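# Pour ice from blender jar into bowl, then replace jar

## Task

Move every ice cube from the blender jar into the bowl, then set the jar back on the blender base or upright on the table; at the end the bowl and the blender base must be standing and the blender must be off.

## Robot and tools

Robot: two arms, left_arm and right_arm, each ending in the same five-finger right hand (so the hands are not mirrored). Bases in the scene frame: left_arm at (+0.086, +0.569, 0) m, right_arm at (-0.015, -0.532, 0) m, both nearly unrotated. A post stands behind the arms and a camera stand sits between their bases.

Frames: the scene frame has its origin at table height midway between the arms, +z up, +x out over the table, left_arm on the +y side. Each arm's hand poses, velocities and offsets use that arm's own base frame; the fixed cameras and the table use the scene frame. The hand point sits 0.05 m in front of the palm; its +z runs along the straight fingers, +y out of the palm, +x across the palm away from the thumb. Straight fingers extend 0.06-0.07 m past it. With fingers level the wrist can hang up to 0.13 m (palm down) or 0.25 m (palm up) below the point and hit the table first. A wrist bracket on the little-finger side can also strike things.

The row (28 numbers, each -1 to 1, always both arms): left dx, dy, dz, rx, ry, rz; left thumb_turn, thumb_bend, index, middle, ring, little, force_limit, speed; then the same 14 for the right arm. The first six per arm are an offset, not a pose: counted from that arm's current Hand target, along its base axes, where 1.0 equals 0.6 m or 180 degrees; rx, ry, rz form one rotation vector, turning about the Hand target position. All zeros asks nothing new of that arm. The hand numbers are absolute targets: -1 open/straight, +1 closed; thumb_turn +1 puts the thumb opposite the fingers. force_limit maps -1..+1 to about 0..10 N at the fingertip (0..15 N for the two thumb motors); speed rises from near zero at -1 to full at +0.48 and above. Hands have no 'no change' value: to keep a hand as it is, resend the eight numbers last actually executed for it (before any were sent, use hand_measured plus hand_force_limit and hand_speed). Each commanded orientation is clipped to within 32 degrees of the measured one per step.

Gripping: thumb turned in, the hand wraps objects about 0.035-0.065 m thick, or handles down to 0.025 m; thumb tip against index pad can pinch light items up to about 0.08 m. For a gentle grip close at speed -0.94 or lower. To grip harder, raise force_limit and send a more-closed target than hand_measured.

Tools:
- execute_actions(actions, cameras): actions is a list of actions, each up to 15 rows, one row per 1/30 s step; a short action repeats its last row to step 15. Every row in an action is an offset from the Hand target at that action's start. Images only come if actions is empty or cameras asks.
- move(target, speed, blend, stop_force, zero, blocking, cameras): straight-line path for each hand point. target is one row or up to 15 rows, every row an offset from the same starting Hand target. speed in m/s, 0.002-3.2, default 0.25 (turns up to twice that in rad/s), one value or one per target. blend in m rounds corners in a list; 0 stops at each. stop_force in N, 4-120, one value shared by both arms, ends an arm's path when its wrist sensor feels that much push against its travel; unreliable while the hand turns; all targets then need identical hand numbers. zero (default true) rezeroes before the move. blocking=false returns after about 0.5 s and cannot be combined with stop_force. The whole move is capped at 10 s and does not avoid obstacles. The result adds a 'move:' line: done, off_target, moving, held or fault, plus limits=paced (pose clipped) or limits=held (steps withheld).
- wait(seconds 0-3600, cameras): lets time pass, sends nothing.
- stop(cameras): brakes a running move.
- zoom_image(camera, region [x0,y0,x1,y1] pixels, at most 504 by 504): enlarges part of the latest image from cam_high, cam_low, cam_left_wrist or cam_right_wrist.
- show_instructions(): shows the reference image pages.
- zero_wrist_force(arm): subtracts the current wrist reading.
- finished_scene(scene=1): ends the scene for good; the goal must hold without the robot.

Results: end_effector_position (m), quat_wxyz and velocities in the arm's base frame; Hand target is the last commanded pose after clipping and the base for next offsets (the hand often rests slightly short of it; resend the gap as an offset). hand_measured, hand_stopped_by (moving, target, force, stalled, fault) and hand_load_n (N, positive pushing fingers open) list six values in motor order; a dropped grip shows as load near 0. Wrist force/torque are in the end effector axes. Joint torques are total drive output, not contact.

Avoid: dropping or flinging anything, even a few millimetres; releasing moving parts; hard hits or pushes; anything leaving the table. Net force near 150 N on an arm, or joint contact torque at limits (287, 287, 130, 46.9, 46.9, 46.9 N m), stops it for 10 s; a shoulder or elbow deviating over 7.5 degrees also faults. Stiff arms fault if commanded even slightly past a firm contact. Never let the arms or hands press each other. Keep the wrist away from its base axis. Long holds or stretched poses heat motors (warning at 70 °C, stop at 85 °C). Loose objects may occasionally be nudged by outside pushes.

Each tool is called as name([rows], argument=value, ...), one row to a line, values as JSON.

Reference images:

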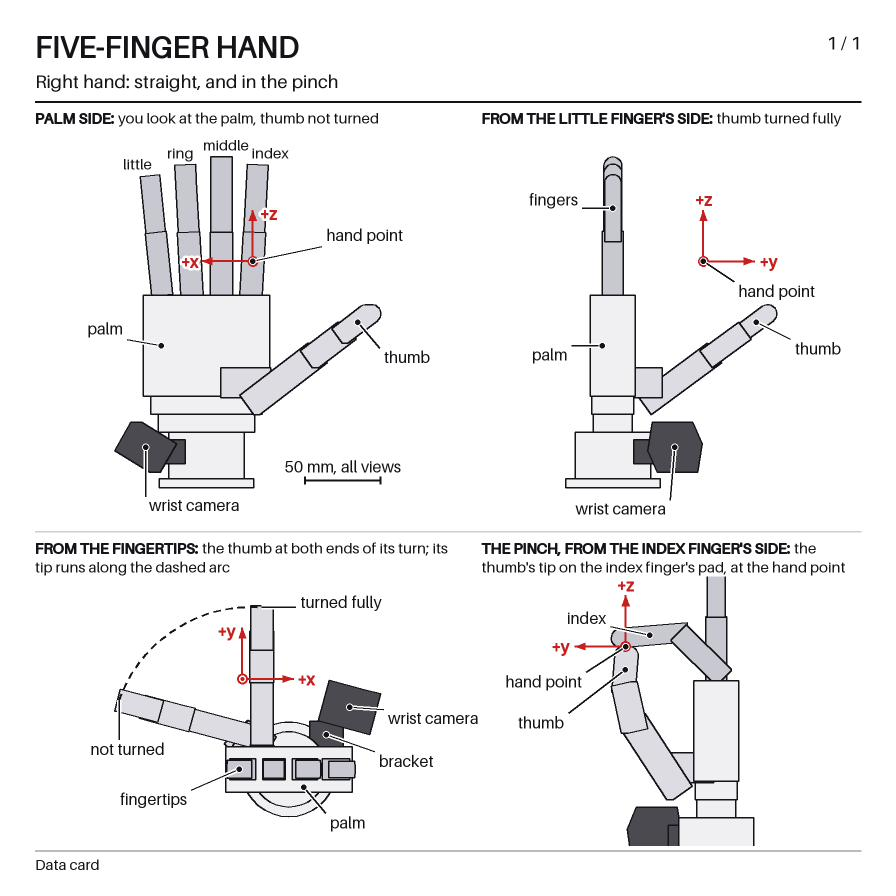

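## Session

execute_actions(actions=[])

Scene clock: 0.00 s.
left_arm: end_effector_position=(+0.8585, -0.4956, +0.3503) hand_measured=(-1.000, -1.000, -1.000, -1.000, -1.000, -1.000) hand_load_n=(+0.0, +0.0, +0.0, +0.0, +0.0, +0.0) hand_stopped_by=(target, target, target, target, target, target) hand_force_limit=0.00 hand_speed=-0.80 end_effector_quat_wxyz=(+0.371, +0.838, +0.392, -0.077) | right_arm: end_effector_position=(+1.1644, +0.0990, +0.1448) hand_measured=(-1.000, -1.000, -1.000, -1.000, -1.000, -1.000) hand_load_n=(+0.0, +0.5, +0.0, +0.0, +0.0, +0.0) hand_stopped_by=(target, target, target, target, target, target) hand_force_limit=0.00 hand_speed=-0.80 end_effector_quat_wxyz=(+0.496, -0.228, +0.748, -0.377)
Joint positions: left_arm=[-0.537 -0.945 1.149 0.767 2.099 -0.007] | right_arm=[-0.048 -0.807 1.303 -0.26 1.869 -2.446]
Joint velocities: within noise
Joint torques (N m): no reading
Wrist force (N): no reading
Wrist torque (N m): no reading
Wrist force, peak (N): no reading
Hand target: left_arm +0.8585, -0.4956, +0.3503; +0.371, +0.838, +0.392, -0.077 | right_arm +1.1644, +0.0990, +0.1448; +0.496, -0.228, +0.748, -0.377

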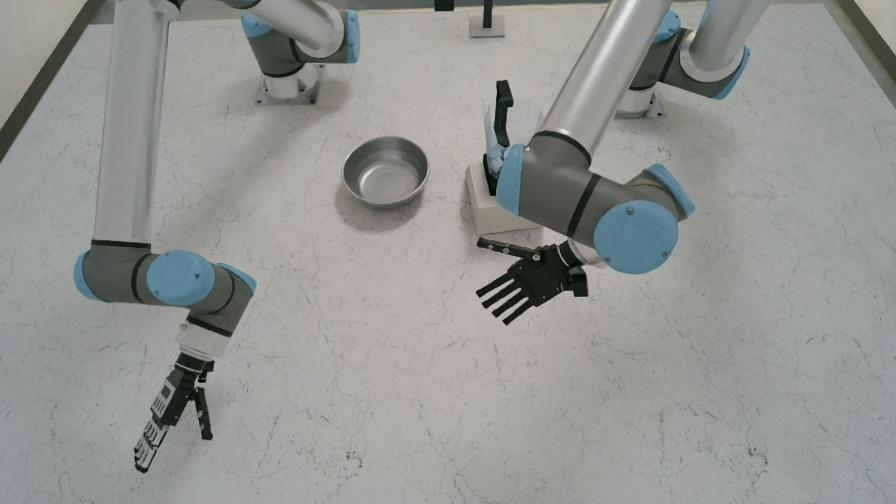

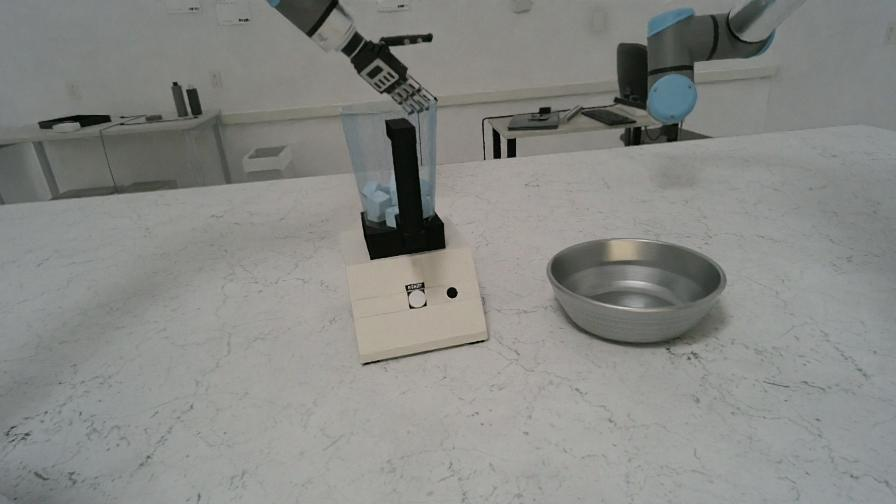

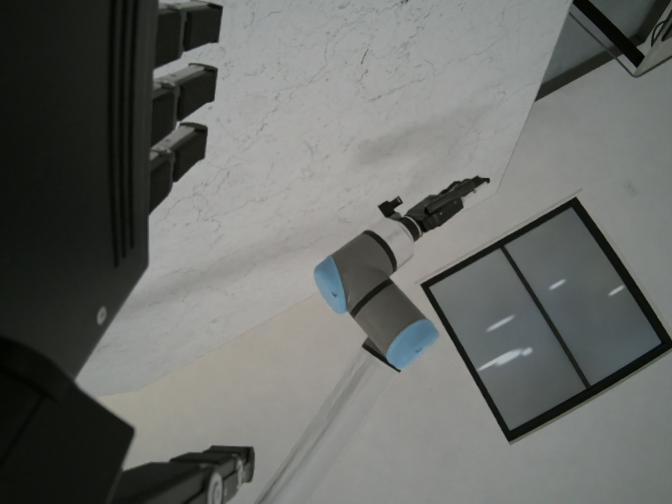

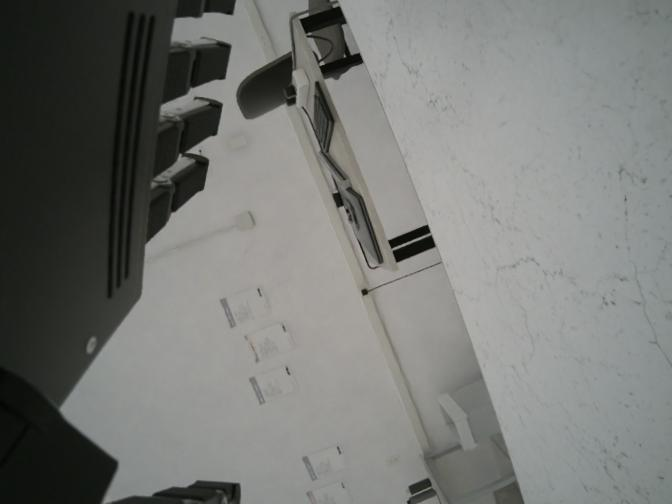

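move(target=[0, 0.5, 0.1, 0, 0, 0, -1, -1, -1, -1, -1, -1, 0, -0.8, 0, -0.15, 0.25, 0, 0, 0, -1, -1, -1, -1, -1, -1, 0, -0.8], speed=0.4, cameras=["all"])

Scene clock: 33.83 s.
left_arm: end_effector_position=(+0.8585, -0.1957, +0.4103) hand_measured=(-1.000, -1.000, -1.000, -1.000, -1.000, -1.000) hand_load_n=(+0.0, +0.0, +0.0, +0.0, +0.0, +0.0) hand_stopped_by=(target, target, target, target, target, target) hand_force_limit=0.00 hand_speed=-0.80 end_effector_quat_wxyz=(+0.371, +0.838, +0.392, -0.077) | right_arm: end_effector_position=(+1.1644, +0.0090, +0.2947) hand_measured=(-1.000, -1.000, -1.000, -1.000, -1.000, -1.000) hand_load_n=(-0.5, -0.5, -0.5, +0.0, +0.0, +0.0) hand_stopped_by=(target, target, target, target, target, target) hand_force_limit=0.00 hand_speed=-0.80 end_effector_quat_wxyz=(+0.496, -0.228, +0.748, -0.377)
Joint positions: left_arm=[-0.183 -1.014 1.195 1.012 2.268 0.375] | right_arm=[-0.149 -0.921 1.218 -0.067 1.771 -2.47]
Joint torques (N m): left_arm=[11.61 -72 -51.01 5.89 3.72 2.61] | right_arm=[-7.86 -120.77 -49.58 0.56 -3.3 -2.48]
Wrist force (N): left_arm=[0.4 0.2 -0.2] | right_arm=[-0.2 0.1 0.4]
Wrist torque (N m): left_arm=[0.02 -0.07 -0.26] | right_arm=[0.01 0.02 0.06]
Wrist force, peak (N): left_arm=[0.8 -0.4 -2.3] | right_arm=[-0.1 1.9 0.3]
Hand target: left_arm +0.8585, -0.1956, +0.4103; +0.371, +0.838, +0.392, -0.077 | right_arm +1.1644, +0.0090, +0.2948; +0.496, -0.228, +0.748, -0.377
Off the commanded pose: left_arm 0.000 m, 0 deg | right_arm 0.000 m, 0 deg.
move: done
cam_left_wrist: T_world_to_cam=[[0.86292, -0.23848, 0.44553, -0.9742], [-0.49402, -0.21247, 0.84309, 0.03541], [-0.1064, -0.94762, -0.30116, 0.15149]] pos_world=[0.87427, -0.08125, 0.4498]
cam_right_wrist: T_world_to_cam=[[-0.09659, 0.35719, -0.92902, 0.37783], [-0.07681, 0.92793, 0.36476, -0.02267], [0.99236, 0.10658, -0.06219, -1.01868]] pos_world=[1.04565, -0.00535, 0.29593]

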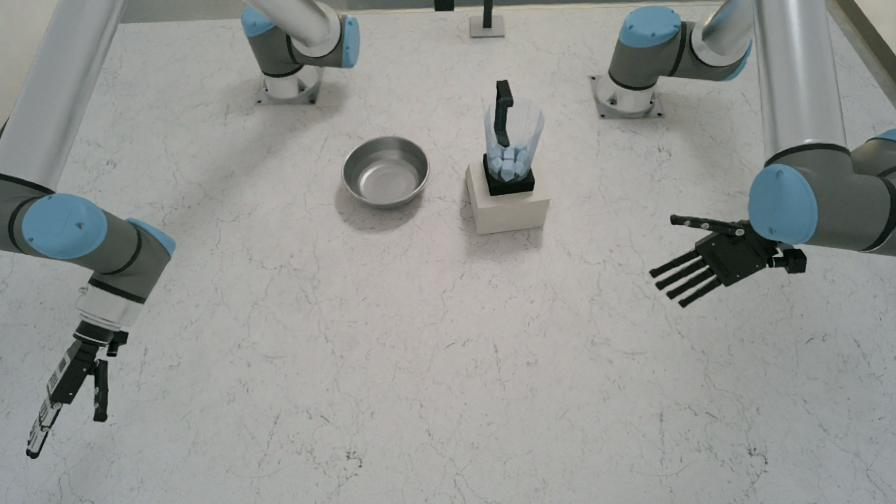

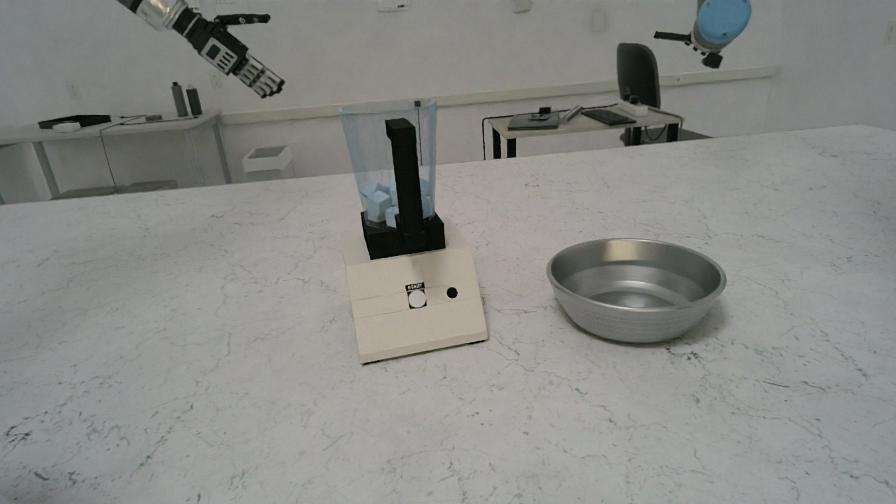

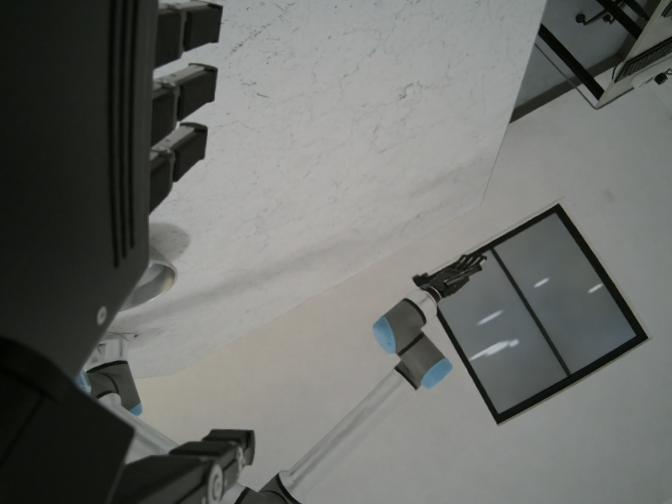

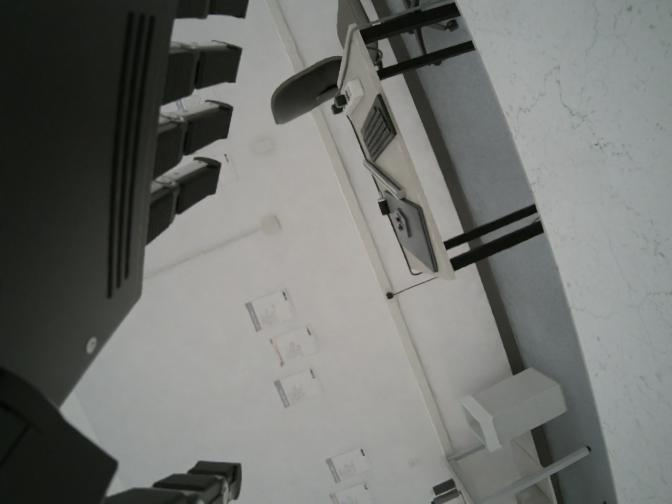

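zoom_image(camera="cam_high", region=[430, 60, 590, 250])

zoom_image(camera="cam_low", region=[320, 80, 520, 380])

Scaled by 2.653 from the camera's image (finer frame: 1280x720).

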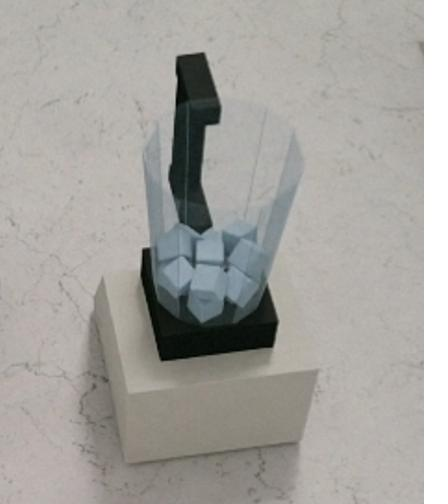

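Scaled by 1.680 from the camera's image (finer frame: 1280x720).

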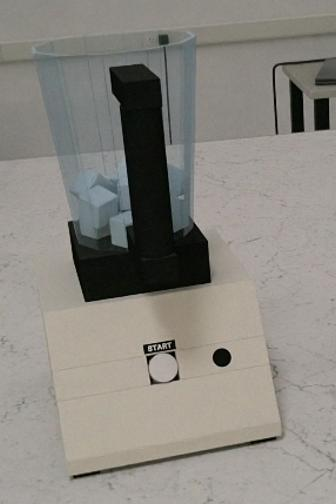

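move([
  [-0.333, 0.083, 0, -0.031, -0.682, -0.303, 1, -1, -1, -1, -1, -1, 0, 0, 0, 0, 0, 0, 0, 0, -1, -1, -1, -1, -1, -1, 0, -0.8],
  [-0.8725, -0.074, -0.234, -0.031, -0.682, -0.303, 1, -1, -1, -1, -1, -1, 0, 0, 0, 0, 0, 0, 0, 0, -1, -1, -1, -1, -1, -1, 0, -0.8],
], speed=0.5, blend=[0.03, 0], cameras=["all"])

Scene clock: 100.97 s.
left_arm: end_effector_position=(+0.3350, -0.2400, +0.2699) hand_measured=(+1.000, -1.000, -1.000, -1.000, -1.000, -1.000) hand_load_n=(+0.0, +0.0, +0.0, +0.0, +0.0, +0.0) hand_stopped_by=(target, target, target, target, target, target) hand_force_limit=0.00 hand_speed=0.00 end_effector_quat_wxyz=(+0.477, +0.522, -0.477, +0.522) | right_arm: end_effector_position=(+1.1644, +0.0090, +0.2948) hand_measured=(-1.000, -1.000, -1.000, -1.000, -1.000, -1.000) hand_load_n=(+0.0, +0.0, +0.0, +0.0, +0.0, +0.0) hand_stopped_by=(target, target, target, target, target, target) hand_force_limit=0.00 hand_speed=-0.80 end_effector_quat_wxyz=(+0.496, -0.228, +0.748, -0.377)
Joint positions: left_arm=[-0.402 -1.757 2.443 -0.686 2.65 1.573] | right_arm=[-0.149 -0.921 1.218 -0.067 1.771 -2.47]
Joint torques (N m): left_arm=[-9.93 -31.25 -26.77 -3.4 -2.4 -3.02] | right_arm=[-7.46 -120.55 -49.67 0.59 -3.48 -2.66]
Wrist force (N): left_arm=[1.1 0.4 1.4] | right_arm=[-0.1 0.6 0.0]
Wrist torque (N m): left_arm=[0.02 0.33 0.36] | right_arm=[0.08 0.01 0.08]
Wrist force, peak (N): left_arm=[0.2 3.8 1.4] | right_arm=[-0.7 0.5 0.2]
Hand target: left_arm +0.3350, -0.2400, +0.2699; +0.477, +0.522, -0.477, +0.522 | right_arm +1.1644, +0.0090, +0.2948; +0.496, -0.228, +0.748, -0.377
Off the commanded pose: left_arm 0.000 m, 0 deg | right_arm 0.000 m, 0 deg.
move: done
cam_left_wrist: T_world_to_cam=[[-0.96384, -0.07157, 0.2567, 0.23251], [-0.25612, 0.51486, -0.81812, 0.42892], [-0.07361, -0.85428, -0.51457, 0.08052]] pos_world=[0.33988, -0.1354, 0.33266]
cam_right_wrist: T_world_to_cam=[[-0.09659, 0.35719, -0.92902, 0.37793], [-0.07681, 0.92793, 0.36476, -0.0227], [0.99236, 0.10658, -0.06219, -1.01867]] pos_world=[1.04565, -0.00535, 0.29603]

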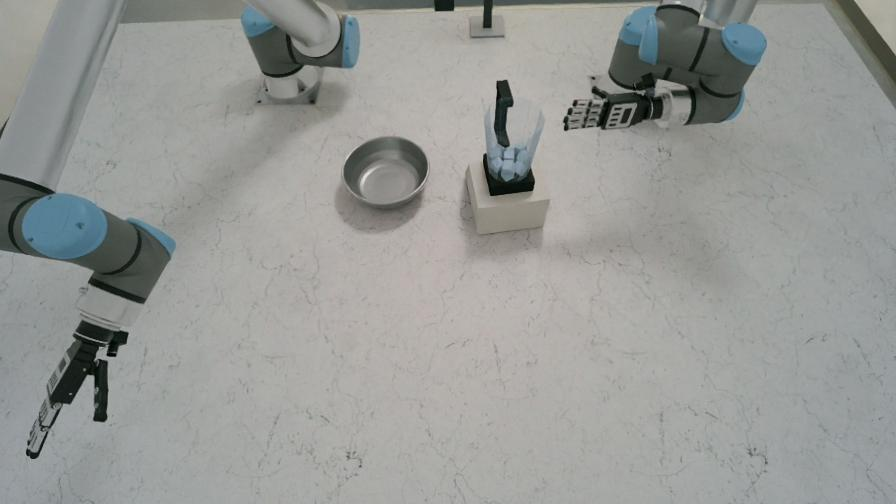

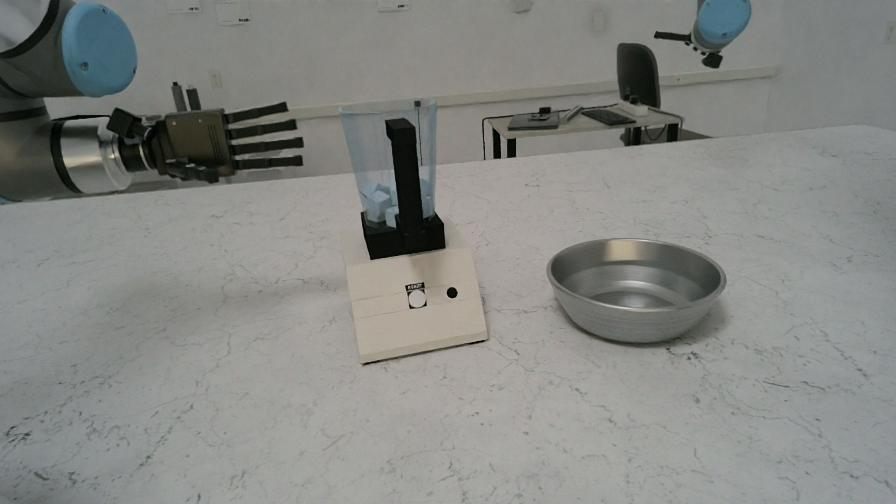

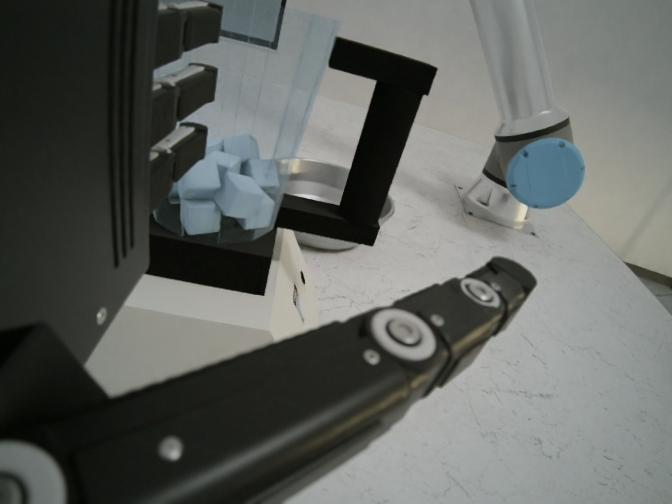

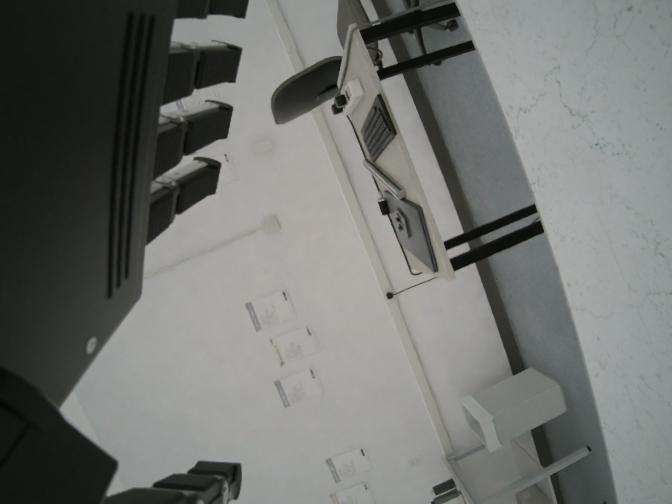

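zoom_image(camera="cam_left_wrist", region=[140, 0, 460, 320])

zoom_image(camera="cam_low", region=[340, 90, 480, 270])

zoom_image(camera="cam_high", region=[460, 70, 560, 240])

Scaled by 1.575 from the camera's image (finer frame: 960x720).

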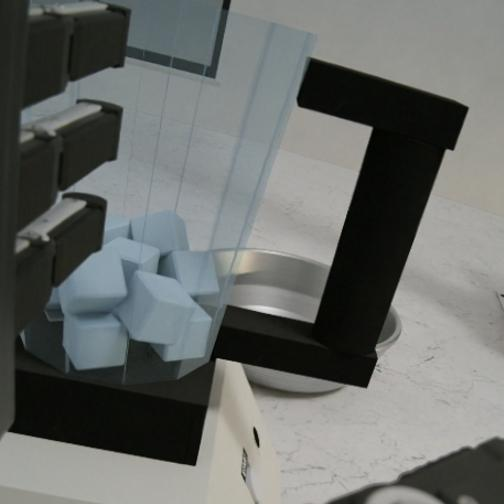

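Scaled by 2.800 from the camera's image (finer frame: 1280x720).

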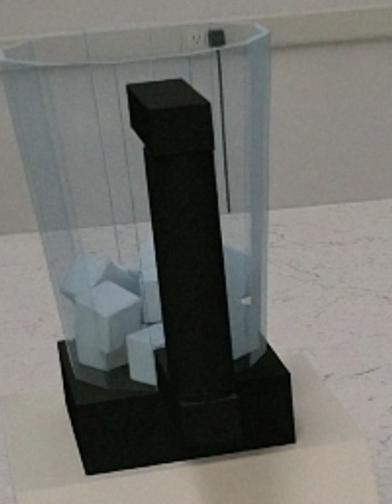

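Scaled by 2.965 from the camera's image (finer frame: 1280x720).

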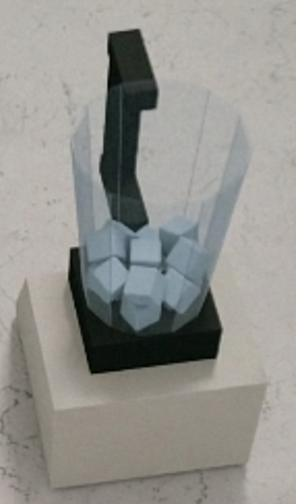

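zoom_image(camera="cam_low", region=[200, 80, 340, 200])

zoom_image(camera="cam_high", region=[550, 70, 680, 150])

Scaled by 3.600 from the camera's image (finer frame: 1280x720).

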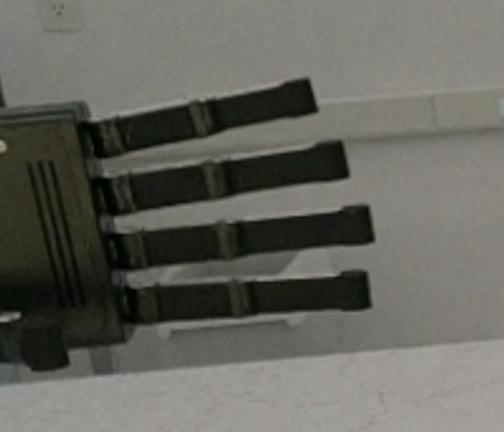

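Scaled by 3.877 from the camera's image (finer frame: 1280x720).

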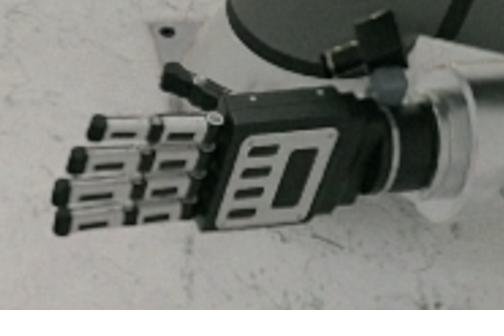

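move(target=[-0.0997, -0.1098, -0.0942, 0, 0, 0, 1, -1, -1, -1, -1, -1, 0, 0, -0.69, -0.18, 0.09, 0, 0, 0, -1, -1, -1, -1, -1, -1, 0, -0.8], speed=0.25, cameras=["all"])

Scene clock: 271.03 s.
left_arm: end_effector_position=(+0.2752, -0.3058, +0.2134) hand_measured=(+1.000, -1.000, -1.000, -1.000, -1.000, -1.000) hand_load_n=(+0.0, +0.0, +0.0, +0.0, +0.0, +0.0) hand_stopped_by=(target, target, target, target, target, target) hand_force_limit=0.00 hand_speed=0.00 end_effector_quat_wxyz=(+0.477, +0.522, -0.477, +0.522) | right_arm: end_effector_position=(+0.7505, -0.0990, +0.3487) hand_measured=(-1.000, -1.000, -1.000, -1.000, -1.000, -1.000) hand_load_n=(+0.0, +0.0, +0.0, +0.0, +0.0, +0.0) hand_stopped_by=(target, target, target, target, target, target) hand_force_limit=0.00 hand_speed=-0.80 end_effector_quat_wxyz=(+0.496, -0.228, +0.748, -0.377)
Joint positions: left_arm=[-0.7 -1.79 2.602 -0.811 2.352 1.572] | right_arm=[-0.495 -1.616 2.045 -0.201 1.434 -2.548]
Joint torques (N m): left_arm=[-13.27 -20.82 -24.42 -3.98 -2.82 -2.87] | right_arm=[-10.7 -59.24 -33.64 0.35 -3.61 -2.81]
Wrist force (N): left_arm=[1.6 0.9 1.7] | right_arm=[-0.3 1.4 -0.3]
Wrist torque (N m): left_arm=[0.11 0.27 0.48] | right_arm=[0.22 0.07 0.08]
Wrist force, peak (N): left_arm=[1.9 0.9 2.1] | right_arm=[1.0 0.0 -1.6]
Hand target: left_arm +0.2752, -0.3059, +0.2134; +0.477, +0.522, -0.477, +0.522 | right_arm +0.7504, -0.0990, +0.3488; +0.496, -0.228, +0.748, -0.377
Off the commanded pose: left_arm 0.000 m, 0 deg | right_arm 0.000 m, 0 deg.
move: done
cam_left_wrist: T_world_to_cam=[[-0.96383, -0.07155, 0.25672, 0.18466], [-0.25614, 0.51479, -0.81816, 0.40131], [-0.07361, -0.85433, -0.5145, -0.00928]] pos_world=[0.28008, -0.2013, 0.27616]
cam_right_wrist: T_world_to_cam=[[-0.09655, 0.3572, -0.92903, 0.42666], [-0.07671, 0.92794, 0.36475, 0.02596], [0.99237, 0.10649, -0.06219, -0.59299]] pos_world=[0.63165, -0.11335, 0.35003]

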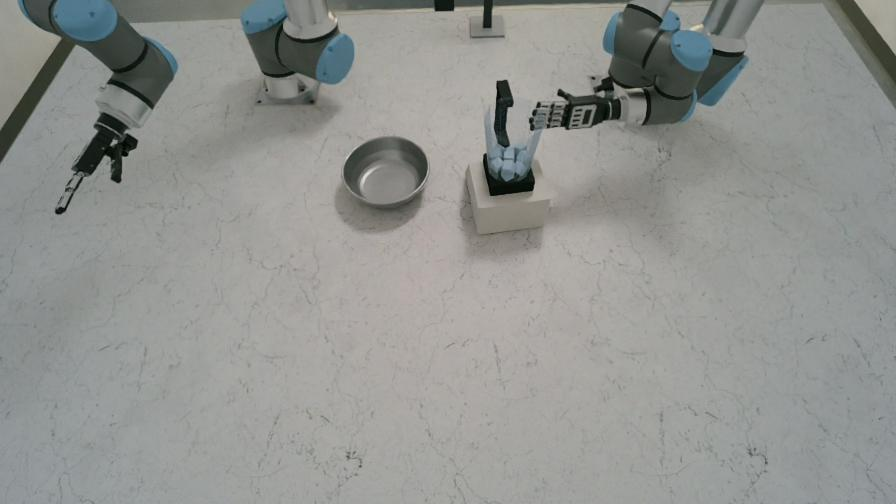

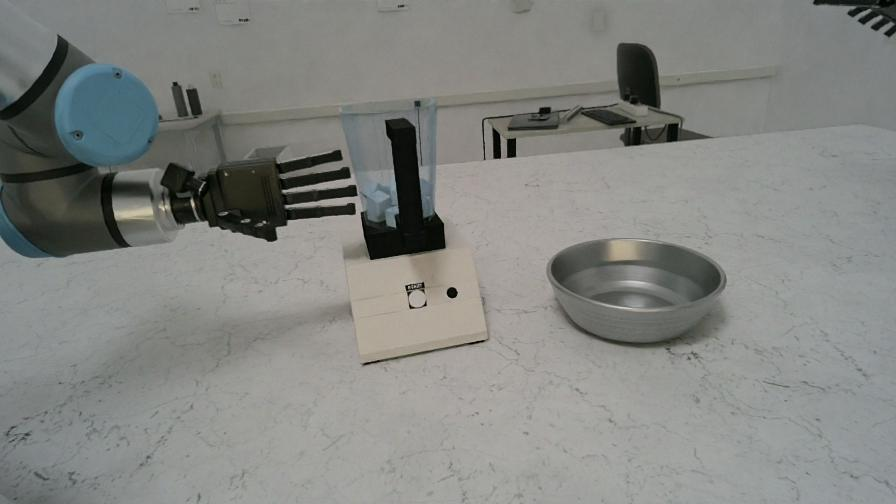

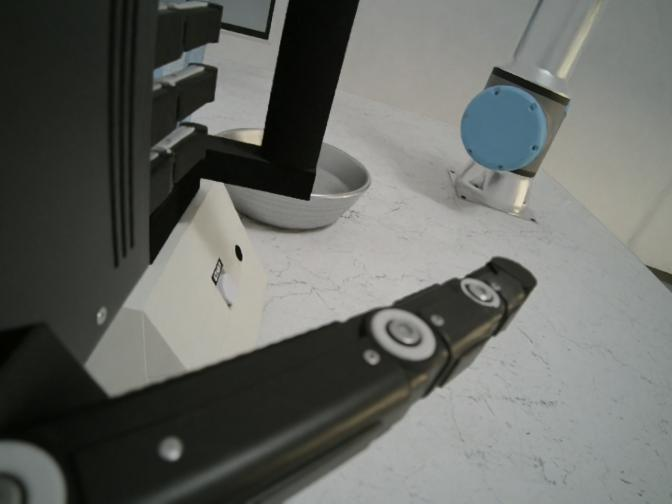

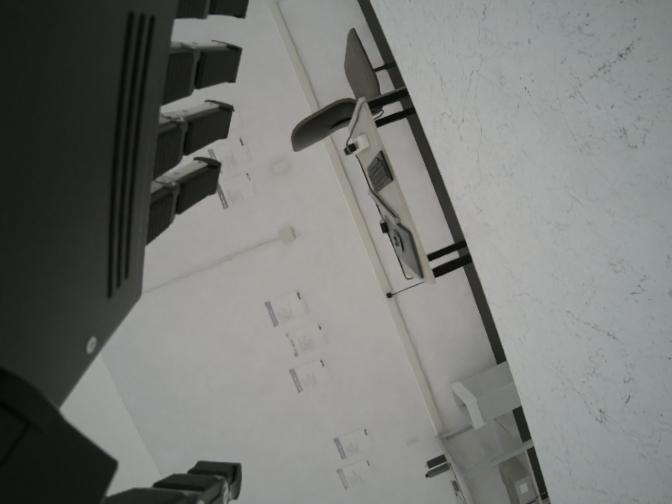

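zoom_image(camera="cam_high", region=[470, 60, 610, 200])

zoom_image(camera="cam_low", region=[260, 90, 460, 270])

zoom_image(camera="cam_left_wrist", region=[130, 0, 430, 260])

Scaled by 3.600 from the camera's image (finer frame: 1280x720).

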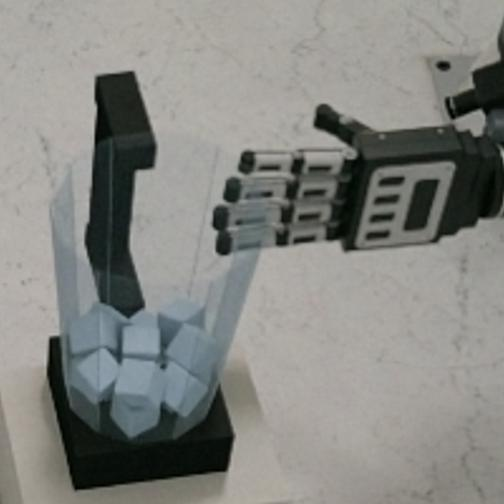

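Scaled by 2.520 from the camera's image (finer frame: 1280x720).

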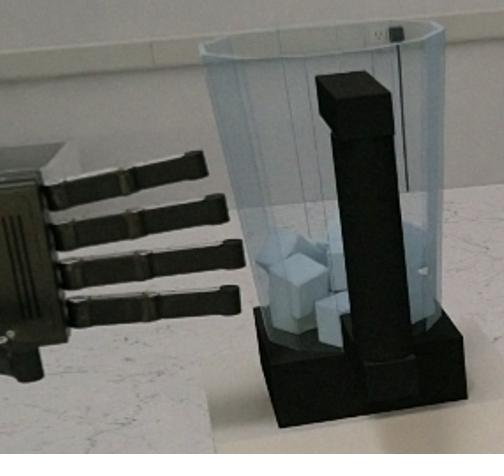

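Scaled by 1.680 from the camera's image (finer frame: 960x720).

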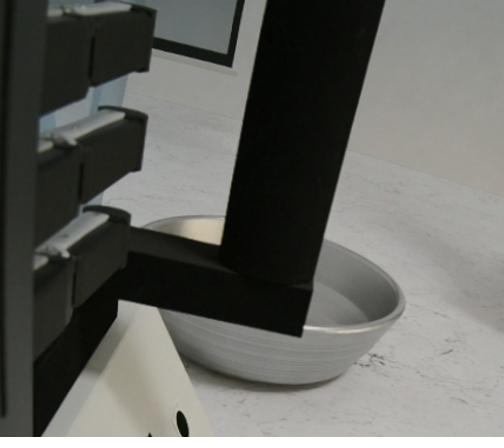

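move(target=[0.0089, -0.0996, -0.003, 0, 0, 0, 1, -1, -1, -1, -1, -1, 0, 0, 0, 0, 0, 0, 0, 0, -1, -1, -1, -1, -1, -1, 0, -0.8], speed=0.1, cameras=["all"])

zoom_image(camera="cam_left_wrist", region=[130, 0, 430, 260])

zoom_image(camera="cam_high", region=[470, 70, 570, 170])

zoom_image(camera="cam_low", region=[320, 90, 460, 270])

Scene clock: 295.20 s.
left_arm: end_effector_position=(+0.2805, -0.3655, +0.2116) hand_measured=(+1.000, -1.000, -1.000, -1.000, -1.000, -1.000) hand_load_n=(+0.0, +0.0, +0.0, +0.0, +0.0, +0.0) hand_stopped_by=(target, target, target, target, target, target) hand_force_limit=0.00 hand_speed=0.00 end_effector_quat_wxyz=(+0.477, +0.522, -0.477, +0.522) | right_arm: end_effector_position=(+0.7504, -0.0990, +0.3488) hand_measured=(-1.000, -1.000, -1.000, -1.000, -1.000, -1.000) hand_load_n=(-0.5, +0.0, +0.0, -0.5, +0.0, +0.0) hand_stopped_by=(target, target, target, target, target, target) hand_force_limit=0.00 hand_speed=-0.80 end_effector_quat_wxyz=(+0.496, -0.228, +0.748, -0.377)
Joint positions: left_arm=[-0.845 -1.743 2.574 -0.83 2.207 1.572] | right_arm=[-0.495 -1.616 2.045 -0.201 1.434 -2.548]
Joint torques (N m): left_arm=[-9.42 -2.54 -42.07 -3.67 -2.57 -1.62] | right_arm=[-8.95 -57.1 -34.14 0.66 -3.41 -2.55]
Wrist force (N): left_arm=[1.7 0.9 1.6] | right_arm=[-0.3 1.0 -0.3]
Wrist torque (N m): left_arm=[0.11 0.21 0.51] | right_arm=[0.16 0.06 0.07]
Wrist force, peak (N): left_arm=[1.9 0.8 2.4] | right_arm=[-0.1 1.3 -0.7]
Hand target: left_arm +0.2805, -0.3656, +0.2116; +0.477, +0.522, -0.477, +0.522 | right_arm +0.7504, -0.0990, +0.3488; +0.496, -0.228, +0.748, -0.377
Off the commanded pose: left_arm 0.000 m, 0 deg | right_arm 0.000 m, 0 deg.
move: done
cam_left_wrist: T_world_to_cam=[[-0.96381, -0.0716, 0.2568, 0.18591], [-0.25623, 0.51478, -0.81814, 0.43195], [-0.07361, -0.85433, -0.5145, -0.06082]] pos_world=[0.28538, -0.261, 0.27436]
cam_right_wrist: T_world_to_cam=[[-0.09659, 0.35719, -0.92902, 0.42668], [-0.07681, 0.92793, 0.36476, 0.02602], [0.99236, 0.10658, -0.06219, -0.59297]] pos_world=[0.63165, -0.11335, 0.35003]

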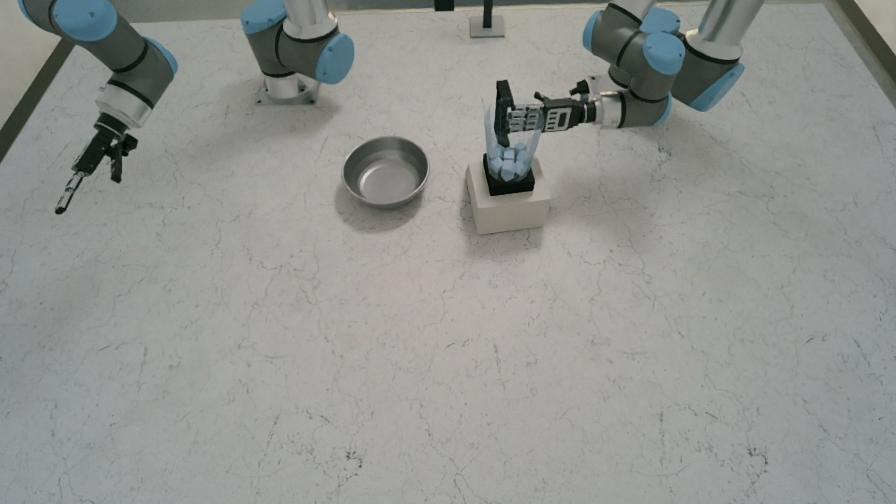

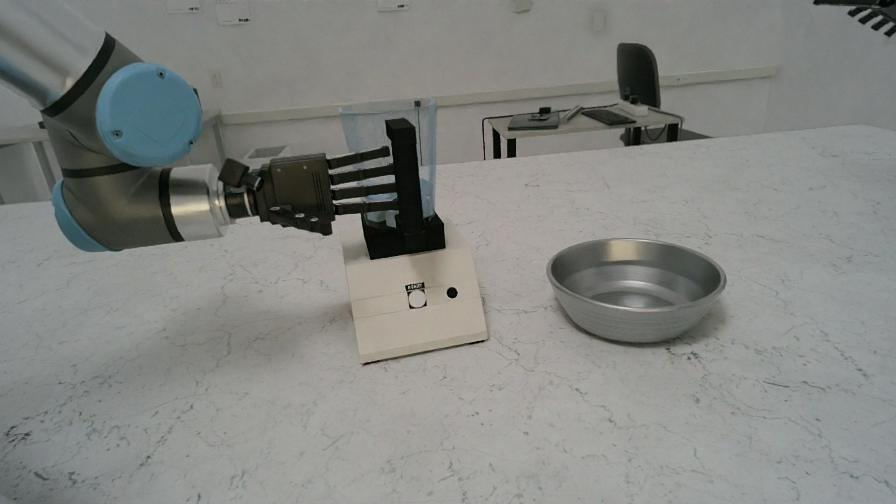

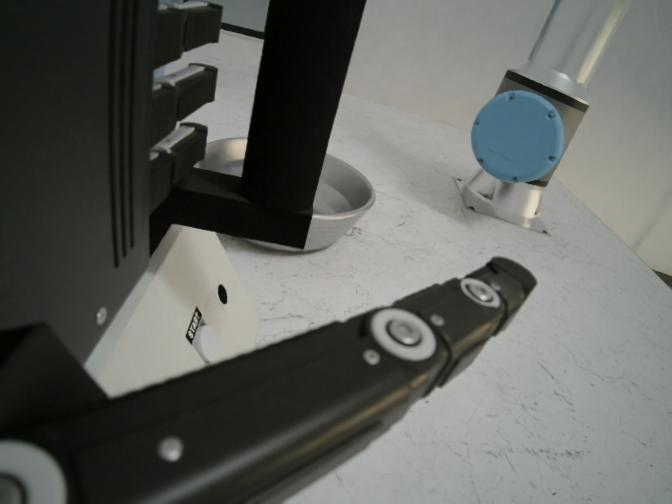

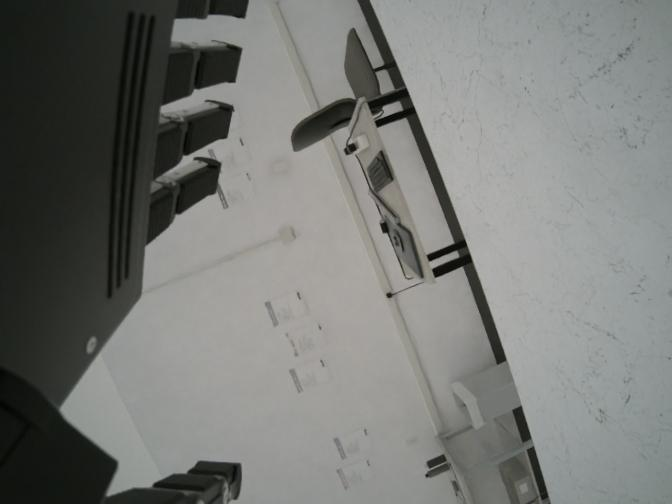

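Scaled by 1.680 from the camera's image (finer frame: 960x720).

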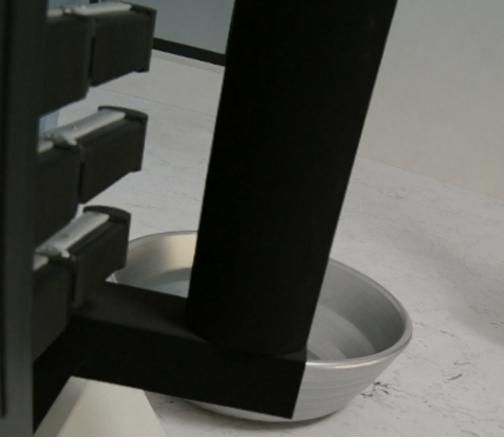

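Scaled by 5.040 from the camera's image (finer frame: 1280x720).

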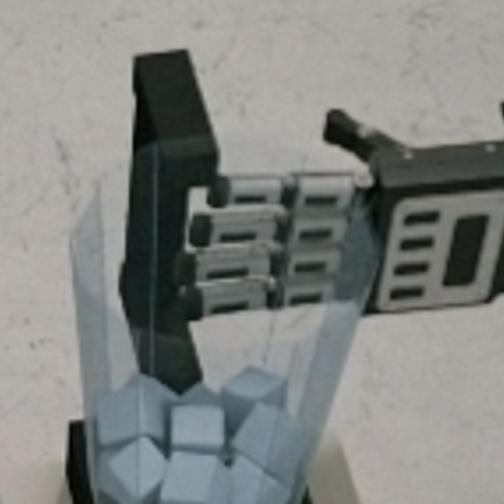

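Scaled by 2.800 from the camera's image (finer frame: 1280x720).

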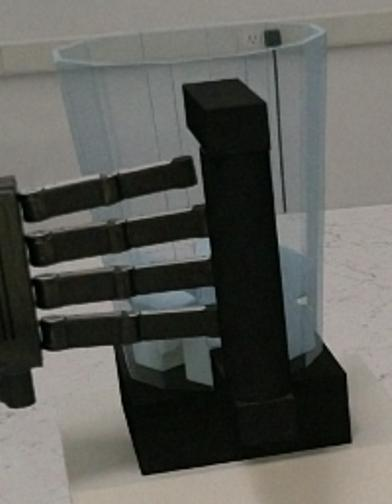

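move(target=[0.0085, -0.1328, 0, 0, 0, 0, 1, -1, -1, -1, -1, -1, 0, 0, 0, 0, 0, 0, 0, 0, -1, -1, -1, -1, -1, -1, 0, -0.8], speed=0.05, stop_force=8, cameras=["all"])

zoom_image(camera="cam_left_wrist", region=[130, 0, 530, 400])

zoom_image(camera="cam_high", region=[470, 70, 570, 170])

zoom_image(camera="cam_low", region=[320, 90, 460, 270])

Scene clock: 306.30 s.
left_arm: end_effector_position=(+0.2856, -0.4453, +0.2116) hand_measured=(+1.000, -1.000, -1.000, -1.000, -1.000, -1.000) hand_load_n=(+0.0, +0.0, +0.0, +0.0, +0.0, +0.0) hand_stopped_by=(target, target, target, target, target, target) hand_force_limit=0.00 hand_speed=0.00 end_effector_quat_wxyz=(+0.477, +0.522, -0.477, +0.522) | right_arm: end_effector_position=(+0.7504, -0.0990, +0.3488) hand_measured=(-1.000, -1.000, -1.000, -1.000, -1.000, -1.000) hand_load_n=(+0.0, -0.5, +0.0, +0.0, +0.0, +0.0) hand_stopped_by=(target, target, target, target, target, target) hand_force_limit=0.00 hand_speed=-0.80 end_effector_quat_wxyz=(+0.496, -0.228, +0.748, -0.377)
Joint positions: left_arm=[-0.992 -1.664 2.511 -0.847 2.059 1.572] | right_arm=[-0.495 -1.616 2.045 -0.201 1.434 -2.548]
Joint torques (N m): left_arm=[-12.83 -8.16 -42.23 -4.07 -2.44 -0.06] | right_arm=[-7.22 -57.53 -33.76 0.6 -3.64 -2.53]
Wrist force (N): left_arm=[1.3 0.4 1.5] | right_arm=[0.1 1.1 -0.2]
Wrist torque (N m): left_arm=[0.06 0.24 0.40] | right_arm=[0.18 0.01 0.09]
Wrist force, peak (N): left_arm=[2.0 1.0 2.1] | right_arm=[-0.1 1.3 -0.8]
Hand target: left_arm +0.2856, -0.4453, +0.2116; +0.477, +0.522, -0.477, +0.522 | right_arm +0.7504, -0.0990, +0.3488; +0.496, -0.228, +0.748, -0.377
Off the commanded pose: left_arm 0.000 m, 0 deg | right_arm 0.000 m, 0 deg.
move: done
cam_left_wrist: T_world_to_cam=[[-0.96383, -0.07155, 0.25672, 0.18516], [-0.25614, 0.51479, -0.81816, 0.47431], [-0.07361, -0.85433, -0.5145, -0.12862]] pos_world=[0.29048, -0.3408, 0.27436]
cam_right_wrist: T_world_to_cam=[[-0.09659, 0.35719, -0.92902, 0.42668], [-0.07681, 0.92793, 0.36476, 0.02602], [0.99236, 0.10658, -0.06219, -0.59297]] pos_world=[0.63165, -0.11335, 0.35003]

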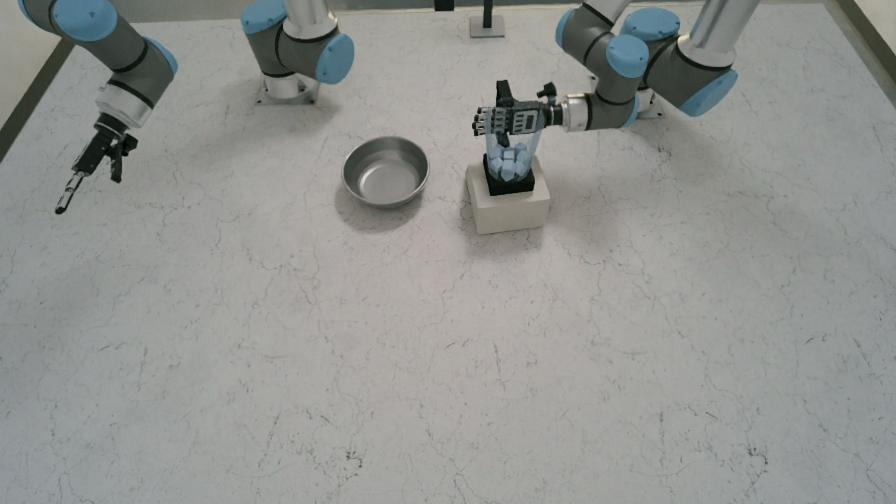

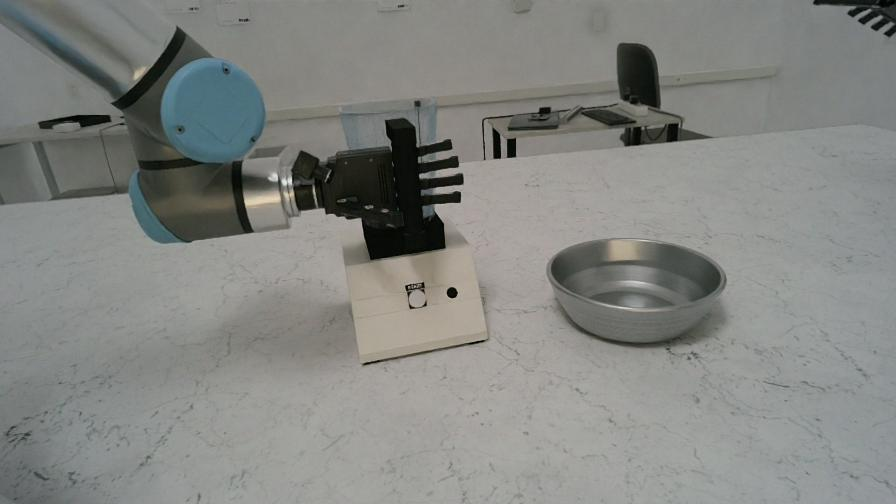

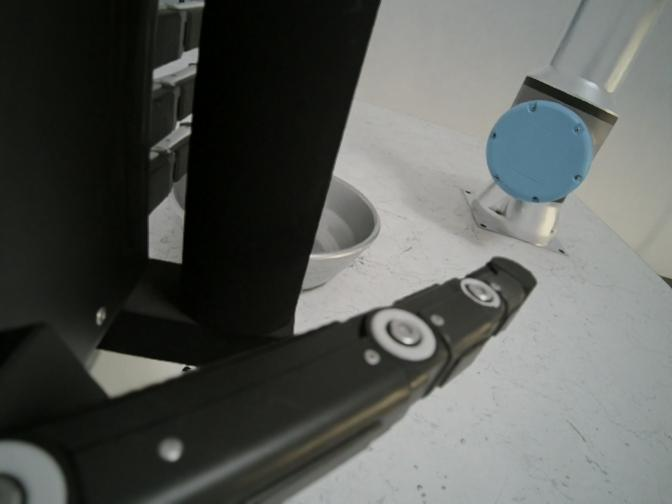

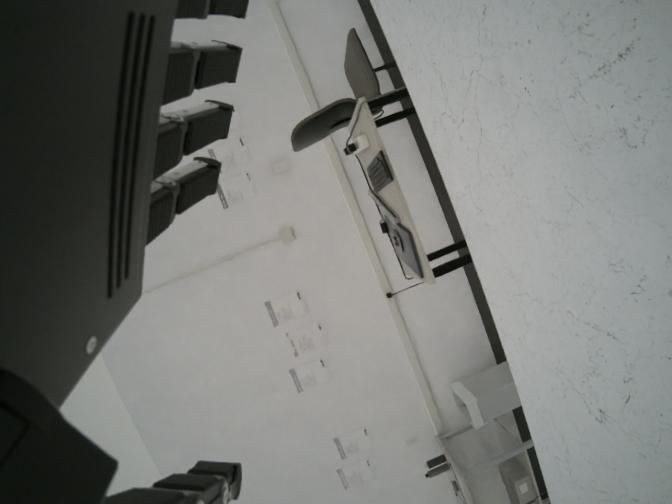

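Scaled by 1.260 from the camera's image (finer frame: 960x720).

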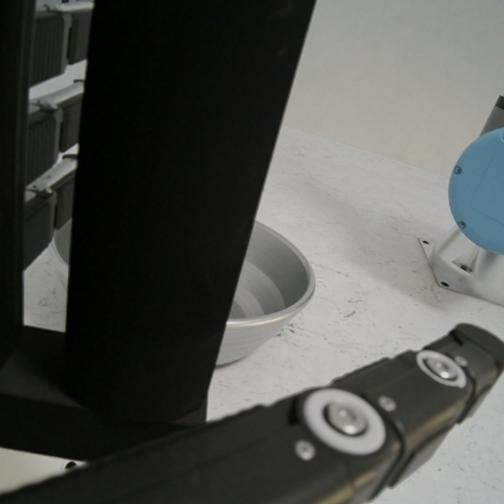

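Scaled by 5.040 from the camera's image (finer frame: 1280x720).

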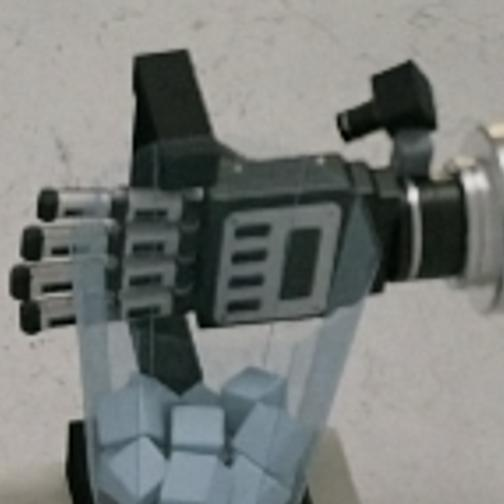

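Scaled by 2.800 from the camera's image (finer frame: 1280x720).

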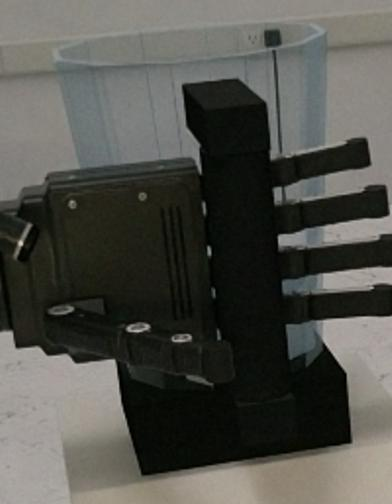

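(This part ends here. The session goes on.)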